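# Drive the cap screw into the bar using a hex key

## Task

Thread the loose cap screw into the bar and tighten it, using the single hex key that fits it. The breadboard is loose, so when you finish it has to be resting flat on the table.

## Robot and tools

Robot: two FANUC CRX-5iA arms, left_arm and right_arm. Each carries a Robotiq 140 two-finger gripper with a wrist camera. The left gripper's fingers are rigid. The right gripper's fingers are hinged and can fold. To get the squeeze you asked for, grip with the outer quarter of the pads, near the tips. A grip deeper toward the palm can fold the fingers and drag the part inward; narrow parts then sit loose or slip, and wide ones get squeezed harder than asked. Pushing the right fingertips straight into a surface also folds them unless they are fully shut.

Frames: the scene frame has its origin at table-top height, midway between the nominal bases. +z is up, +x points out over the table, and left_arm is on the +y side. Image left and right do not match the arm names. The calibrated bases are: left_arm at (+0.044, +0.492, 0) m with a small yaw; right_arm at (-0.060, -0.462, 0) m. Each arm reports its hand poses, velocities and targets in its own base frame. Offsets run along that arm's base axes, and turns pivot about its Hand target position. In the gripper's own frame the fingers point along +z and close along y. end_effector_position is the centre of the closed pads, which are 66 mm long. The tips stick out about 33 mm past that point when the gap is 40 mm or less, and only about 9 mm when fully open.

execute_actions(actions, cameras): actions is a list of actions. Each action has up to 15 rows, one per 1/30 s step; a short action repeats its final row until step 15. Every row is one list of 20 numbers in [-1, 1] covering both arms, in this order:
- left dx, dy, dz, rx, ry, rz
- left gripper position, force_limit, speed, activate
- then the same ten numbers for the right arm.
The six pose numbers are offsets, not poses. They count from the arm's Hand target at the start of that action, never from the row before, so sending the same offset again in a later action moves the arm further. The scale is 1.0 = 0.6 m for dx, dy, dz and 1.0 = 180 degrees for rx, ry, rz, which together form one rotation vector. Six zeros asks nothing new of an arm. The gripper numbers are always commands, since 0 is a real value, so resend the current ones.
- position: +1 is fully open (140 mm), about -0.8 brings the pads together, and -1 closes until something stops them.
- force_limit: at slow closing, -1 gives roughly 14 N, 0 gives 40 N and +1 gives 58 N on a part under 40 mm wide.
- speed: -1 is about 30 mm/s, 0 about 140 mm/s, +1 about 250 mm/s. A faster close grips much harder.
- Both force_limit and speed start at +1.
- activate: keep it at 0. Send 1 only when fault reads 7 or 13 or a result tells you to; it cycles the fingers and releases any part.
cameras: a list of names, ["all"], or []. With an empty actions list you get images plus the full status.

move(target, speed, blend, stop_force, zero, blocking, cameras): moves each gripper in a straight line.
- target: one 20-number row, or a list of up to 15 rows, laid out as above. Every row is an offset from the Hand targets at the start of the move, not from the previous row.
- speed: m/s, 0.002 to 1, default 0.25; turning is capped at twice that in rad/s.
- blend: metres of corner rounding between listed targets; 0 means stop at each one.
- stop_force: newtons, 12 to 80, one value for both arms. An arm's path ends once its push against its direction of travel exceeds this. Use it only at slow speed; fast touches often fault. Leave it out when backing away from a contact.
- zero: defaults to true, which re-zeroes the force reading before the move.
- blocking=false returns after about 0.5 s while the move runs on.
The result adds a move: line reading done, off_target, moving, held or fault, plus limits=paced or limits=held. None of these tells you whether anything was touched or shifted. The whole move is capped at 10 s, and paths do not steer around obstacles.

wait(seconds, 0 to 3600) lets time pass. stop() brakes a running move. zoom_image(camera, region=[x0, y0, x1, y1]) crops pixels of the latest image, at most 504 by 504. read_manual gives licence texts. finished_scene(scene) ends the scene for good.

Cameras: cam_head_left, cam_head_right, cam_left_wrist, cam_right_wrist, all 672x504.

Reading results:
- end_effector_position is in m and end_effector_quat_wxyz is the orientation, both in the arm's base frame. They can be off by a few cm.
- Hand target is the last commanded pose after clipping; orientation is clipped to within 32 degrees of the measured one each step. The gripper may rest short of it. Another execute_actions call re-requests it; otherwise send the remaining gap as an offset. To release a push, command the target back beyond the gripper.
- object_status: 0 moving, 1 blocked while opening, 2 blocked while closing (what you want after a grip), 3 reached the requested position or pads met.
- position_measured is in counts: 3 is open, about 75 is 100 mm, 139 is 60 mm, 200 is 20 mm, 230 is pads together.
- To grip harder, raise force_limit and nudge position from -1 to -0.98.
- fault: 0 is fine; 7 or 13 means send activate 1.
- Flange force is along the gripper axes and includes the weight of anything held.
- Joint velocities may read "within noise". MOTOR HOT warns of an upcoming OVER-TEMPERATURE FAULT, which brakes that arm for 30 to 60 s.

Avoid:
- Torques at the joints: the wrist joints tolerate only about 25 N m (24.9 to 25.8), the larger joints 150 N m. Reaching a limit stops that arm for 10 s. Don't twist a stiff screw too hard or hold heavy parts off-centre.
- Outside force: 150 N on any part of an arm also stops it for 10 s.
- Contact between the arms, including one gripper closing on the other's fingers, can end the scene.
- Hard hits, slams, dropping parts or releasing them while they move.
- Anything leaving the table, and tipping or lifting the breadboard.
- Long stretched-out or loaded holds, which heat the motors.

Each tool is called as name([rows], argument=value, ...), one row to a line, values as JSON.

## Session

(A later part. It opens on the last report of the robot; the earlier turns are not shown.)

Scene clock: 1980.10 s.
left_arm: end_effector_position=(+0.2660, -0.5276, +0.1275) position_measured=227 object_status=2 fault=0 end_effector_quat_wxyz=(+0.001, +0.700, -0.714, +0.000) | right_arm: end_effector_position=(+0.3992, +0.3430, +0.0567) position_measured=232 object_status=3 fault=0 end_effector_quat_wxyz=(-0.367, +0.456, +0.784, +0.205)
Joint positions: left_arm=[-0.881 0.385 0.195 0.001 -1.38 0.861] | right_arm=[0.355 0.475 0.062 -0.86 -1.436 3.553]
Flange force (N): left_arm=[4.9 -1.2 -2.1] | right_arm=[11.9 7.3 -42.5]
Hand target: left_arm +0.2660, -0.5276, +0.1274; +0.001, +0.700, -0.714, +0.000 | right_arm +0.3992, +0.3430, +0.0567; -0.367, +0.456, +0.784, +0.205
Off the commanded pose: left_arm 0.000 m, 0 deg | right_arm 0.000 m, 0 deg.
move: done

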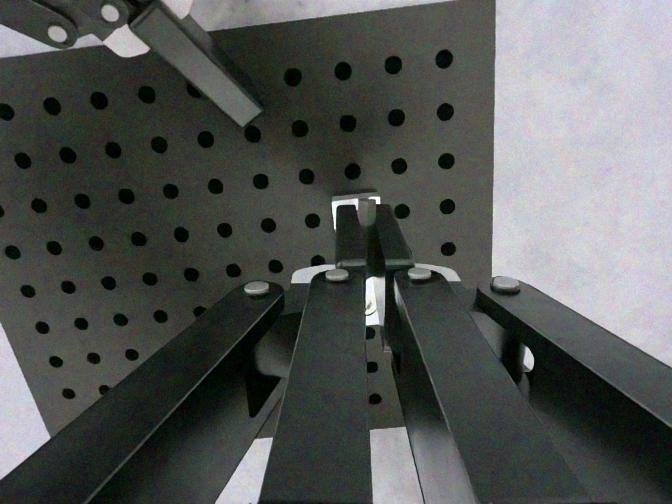

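move(target=[-0.0038, 0.0005, 0, 0, 0, -0.0667, -1, -0.1, 0.8, 0, 0, 0, 0, 0, 0, 0, -1, -0.3, -0.3, 0], speed=0.06, cameras=["cam_left_wrist", "cam_right_wrist"])

zoom_image(camera="cam_left_wrist", region=[280, 140, 440, 260])

zoom_image(camera="cam_right_wrist", region=[260, 0, 420, 180])

Scene clock: 1986.60 s.
left_arm: end_effector_position=(+0.2637, -0.5273, +0.1274) position_measured=227 object_status=2 fault=0 end_effector_quat_wxyz=(-0.001, -0.622, +0.783, +0.000) | right_arm: end_effector_position=(+0.3992, +0.3430, +0.0567) position_measured=232 object_status=3 fault=0 end_effector_quat_wxyz=(-0.367, +0.456, +0.784, +0.205)
Joint positions: left_arm=[-0.884 0.382 0.191 0.001 -1.38 0.655] | right_arm=[0.355 0.475 0.062 -0.86 -1.436 3.553]
Flange force (N): left_arm=[4.1 0.2 -5.3] | right_arm=[11.7 6.0 -41.1]
Hand target: left_arm +0.2637, -0.5273, +0.1274; -0.001, -0.622, +0.783, +0.000 | right_arm +0.3992, +0.3430, +0.0567; -0.367, +0.456, +0.784, +0.205
Off the commanded pose: left_arm 0.000 m, 0 deg | right_arm 0.000 m, 0 deg.
move: done

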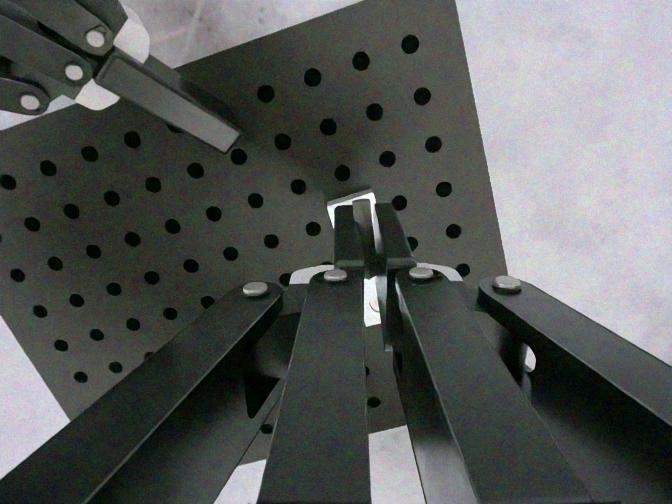

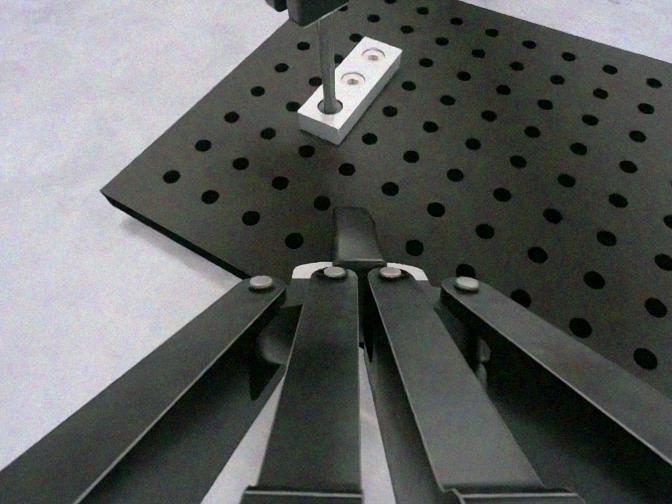

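Scaled by 3.150 from the camera's image (finer frame: 960x720).

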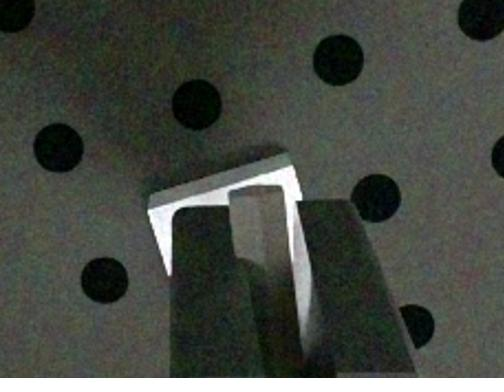

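Scaled by 2.800 from the camera's image (finer frame: 960x720).

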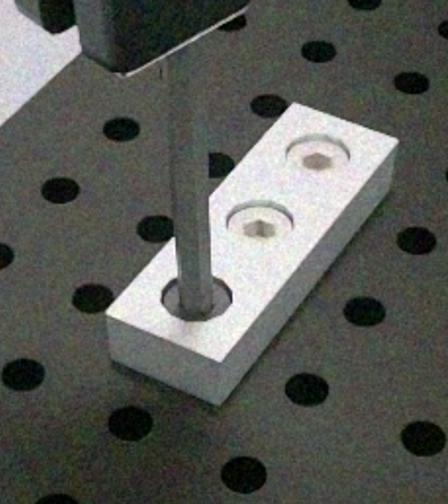

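move(target=[-0.0026, 0.0006, 0, 0, 0, -0.0444, -1, -0.1, 0.8, 0, 0, 0, 0, 0, 0, 0, -1, -0.3, -0.3, 0], speed=0.06, cameras=["cam_left_wrist", "cam_right_wrist"])

zoom_image(camera="cam_left_wrist", region=[280, 140, 440, 260])

zoom_image(camera="cam_right_wrist", region=[260, 0, 420, 180])

Scene clock: 1991.97 s.
left_arm: end_effector_position=(+0.2622, -0.5270, +0.1274) position_measured=227 object_status=2 fault=0 end_effector_quat_wxyz=(-0.001, -0.565, +0.825, +0.000) | right_arm: end_effector_position=(+0.3992, +0.3430, +0.0567) position_measured=232 object_status=3 fault=0 end_effector_quat_wxyz=(-0.367, +0.456, +0.784, +0.205)
Joint positions: left_arm=[-0.886 0.379 0.187 0.001 -1.379 0.517] | right_arm=[0.355 0.475 0.062 -0.86 -1.436 3.553]
Flange force (N): left_arm=[5.2 -1.6 -6.2] | right_arm=[11.5 6.6 -41.2]
Hand target: left_arm +0.2621, -0.5270, +0.1274; -0.001, -0.565, +0.825, +0.000 | right_arm +0.3992, +0.3430, +0.0567; -0.367, +0.456, +0.784, +0.205
Off the commanded pose: left_arm 0.000 m, 0 deg | right_arm 0.000 m, 0 deg.
move: done

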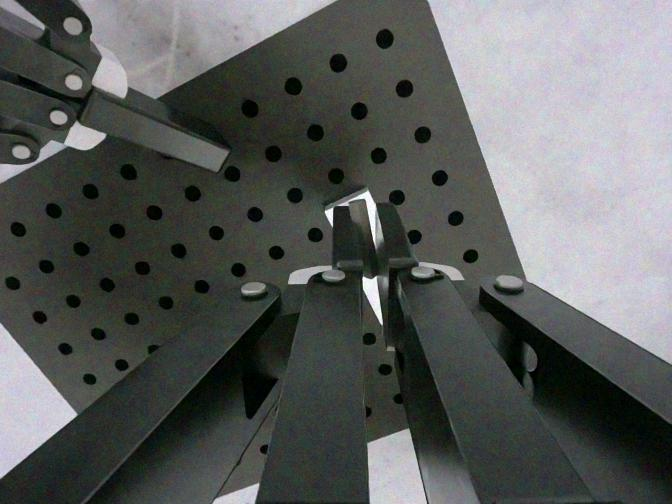

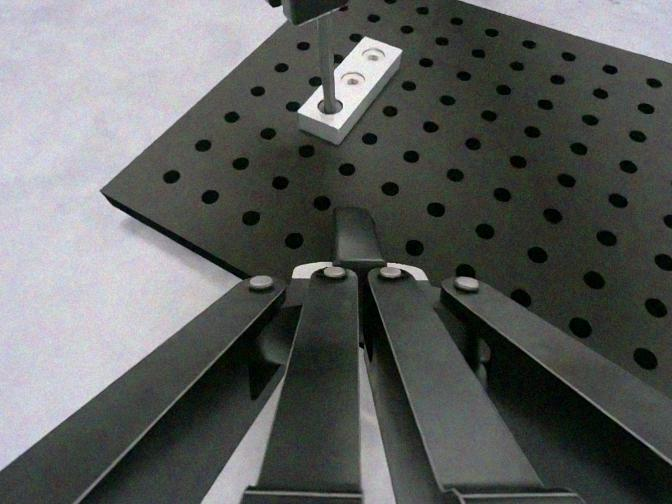

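Scaled by 3.150 from the camera's image (finer frame: 960x720).

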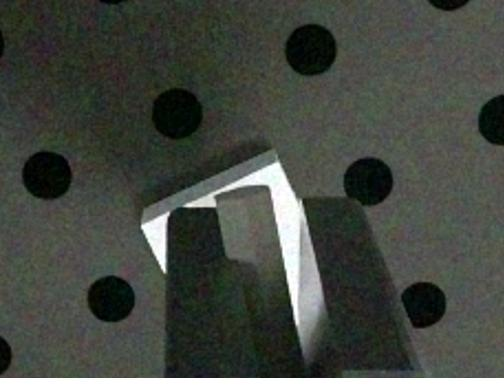

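Scaled by 2.800 from the camera's image (finer frame: 960x720).

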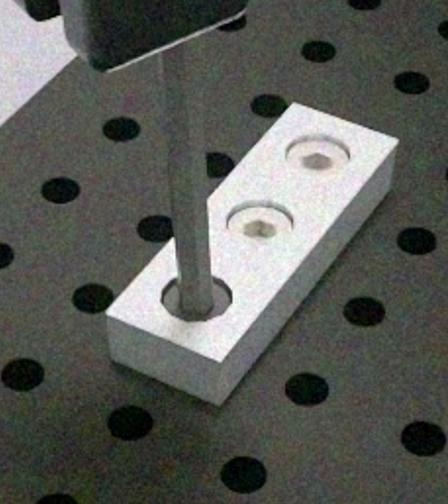

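move([
  [0.0026, -0.0006, 0, 0, 0, 0.05, -1, -0.1, 0.8, 0, 0, 0, 0, 0, 0, 0, -1, -0.3, -0.3, 0],
  [0.0026, -0.0006, 0, 0, 0, 0.05, -0.45, -0.1, 0, 0, 0, 0, 0, 0, 0, 0, -1, -0.3, -0.3, 0],
], speed=0.1, cameras=["cam_left_wrist"])

zoom_image(camera="cam_left_wrist", region=[280, 140, 440, 260])

Scene clock: 1997.53 s.
left_arm: end_effector_position=(+0.2638, -0.5273, +0.1274) position_measured=186 object_status=0 fault=0 end_effector_quat_wxyz=(-0.001, -0.628, +0.778, +0.000) | right_arm: end_effector_position=(+0.3992, +0.3430, +0.0567) position_measured=232 object_status=3 fault=0 end_effector_quat_wxyz=(-0.367, +0.456, +0.784, +0.205)
Joint positions: left_arm=[-0.884 0.382 0.191 0.001 -1.38 0.672] | right_arm=[0.355 0.475 0.062 -0.86 -1.436 3.553]
Flange force (N): left_arm=[5.3 -2.3 5.8] | right_arm=[12.3 7.4 -43.5]
Hand target: left_arm +0.2637, -0.5273, +0.1274; -0.001, -0.628, +0.778, +0.000 | right_arm +0.3992, +0.3430, +0.0567; -0.367, +0.456, +0.784, +0.205
Off the commanded pose: left_arm 0.000 m, 0 deg | right_arm 0.000 m, 0 deg.
move: done

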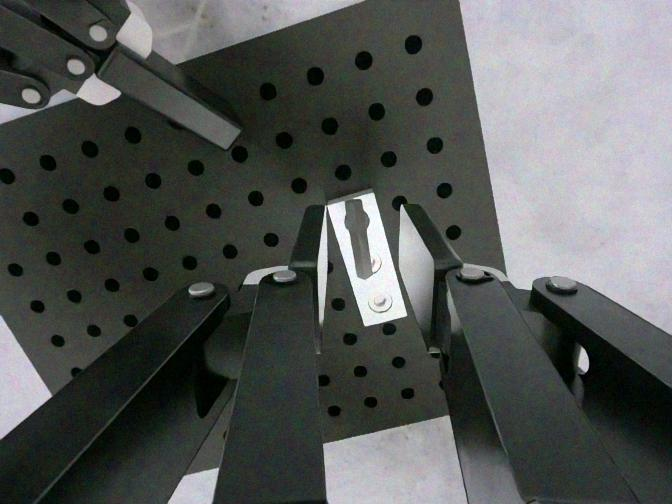

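Scaled by 3.150 from the camera's image (finer frame: 960x720).

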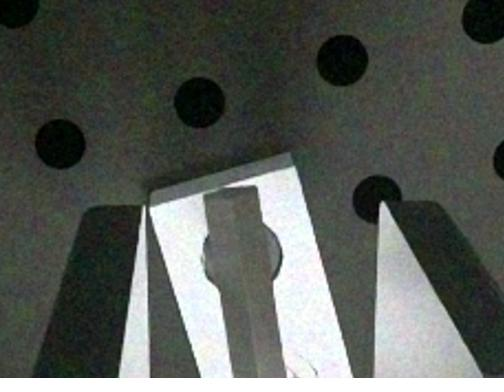

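move([
  [0, 0, 0.1, 0, 0, 0, -0.45, -0.1, 0, 0, 0, 0, 0.05, 0, 0, 0, -1, -0.3, -0.3, 0],
  [0, 0, 0.2, 0, 0, 0, -0.45, -0.1, 0, 0, 0.05, -0.08, 0.12, 0, 0, 0, -1, -0.3, -0.3, 0],
], speed=0.06, blend=[0.01, 0], cameras=["all"])

zoom_image(camera="cam_left_wrist", region=[280, 140, 440, 260])

zoom_image(camera="cam_right_wrist", region=[240, 20, 400, 200])

Scene clock: 2021.47 s.
left_arm: end_effector_position=(+0.2637, -0.5273, +0.2474) position_measured=186 object_status=3 fault=0 end_effector_quat_wxyz=(-0.001, -0.628, +0.778, +0.000) | right_arm: end_effector_position=(+0.4291, +0.2950, +0.1287) position_measured=232 object_status=3 fault=0 end_effector_quat_wxyz=(-0.367, +0.456, +0.784, +0.205)
Joint positions: left_arm=[-0.884 0.365 0.449 0.001 -1.654 0.672] | right_arm=[0.262 0.43 0.181 -0.826 -1.61 3.49]
Flange force (N): left_arm=[6.0 -3.1 4.0] | right_arm=[-3.7 4.0 0.5]
Hand target: left_arm +0.2637, -0.5273, +0.2474; -0.001, -0.628, +0.778, +0.000 | right_arm +0.4292, +0.2950, +0.1287; -0.367, +0.456, +0.784, +0.205
Off the commanded pose: left_arm 0.000 m, 0 deg | right_arm 0.000 m, 0 deg.
move: done

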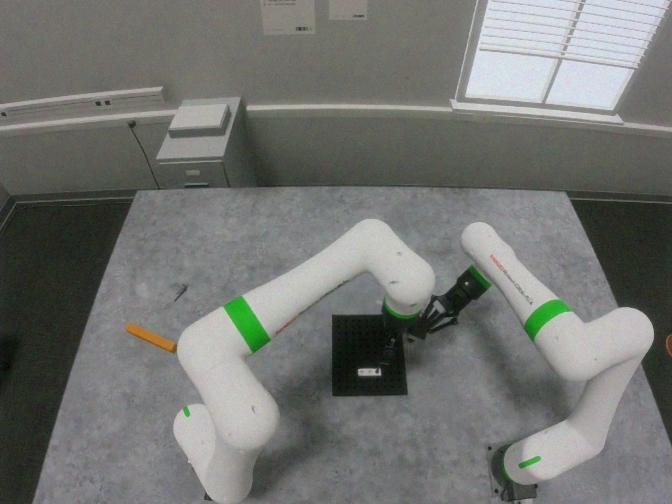

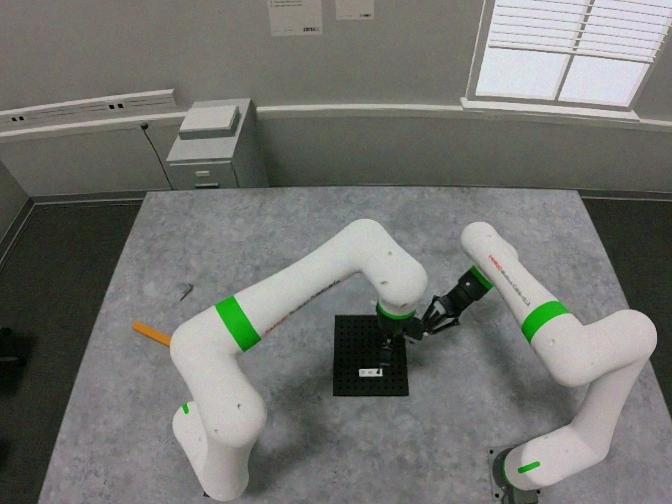

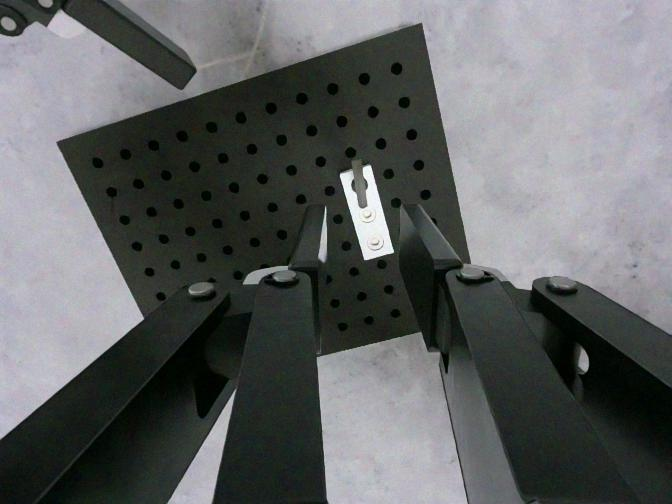

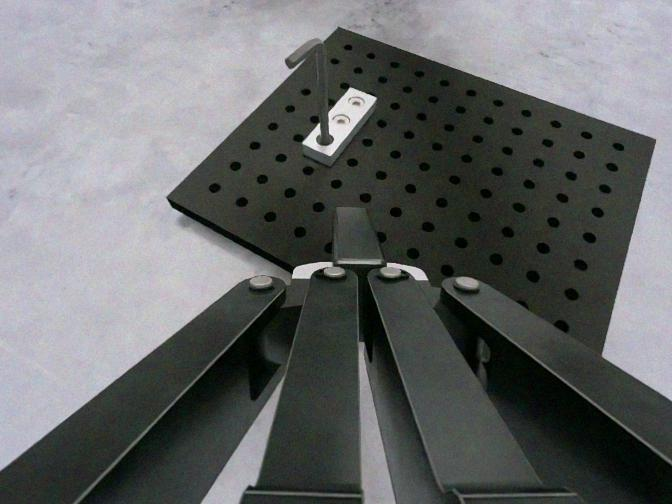

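Scaled by 3.150 from the camera's image (finer frame: 960x720).

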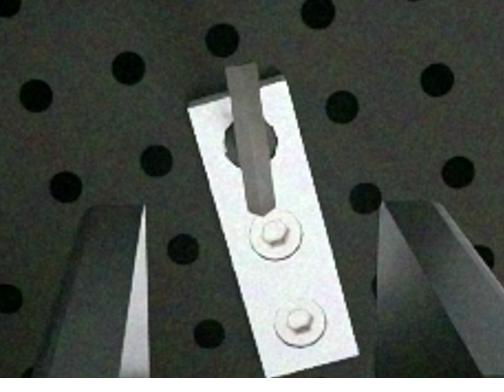

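Scaled by 2.800 from the camera's image (finer frame: 960x720).

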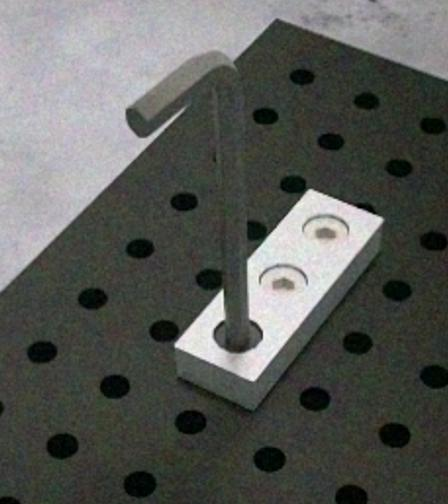

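finished_scene(scene=1)

The scene is finished: the task was done.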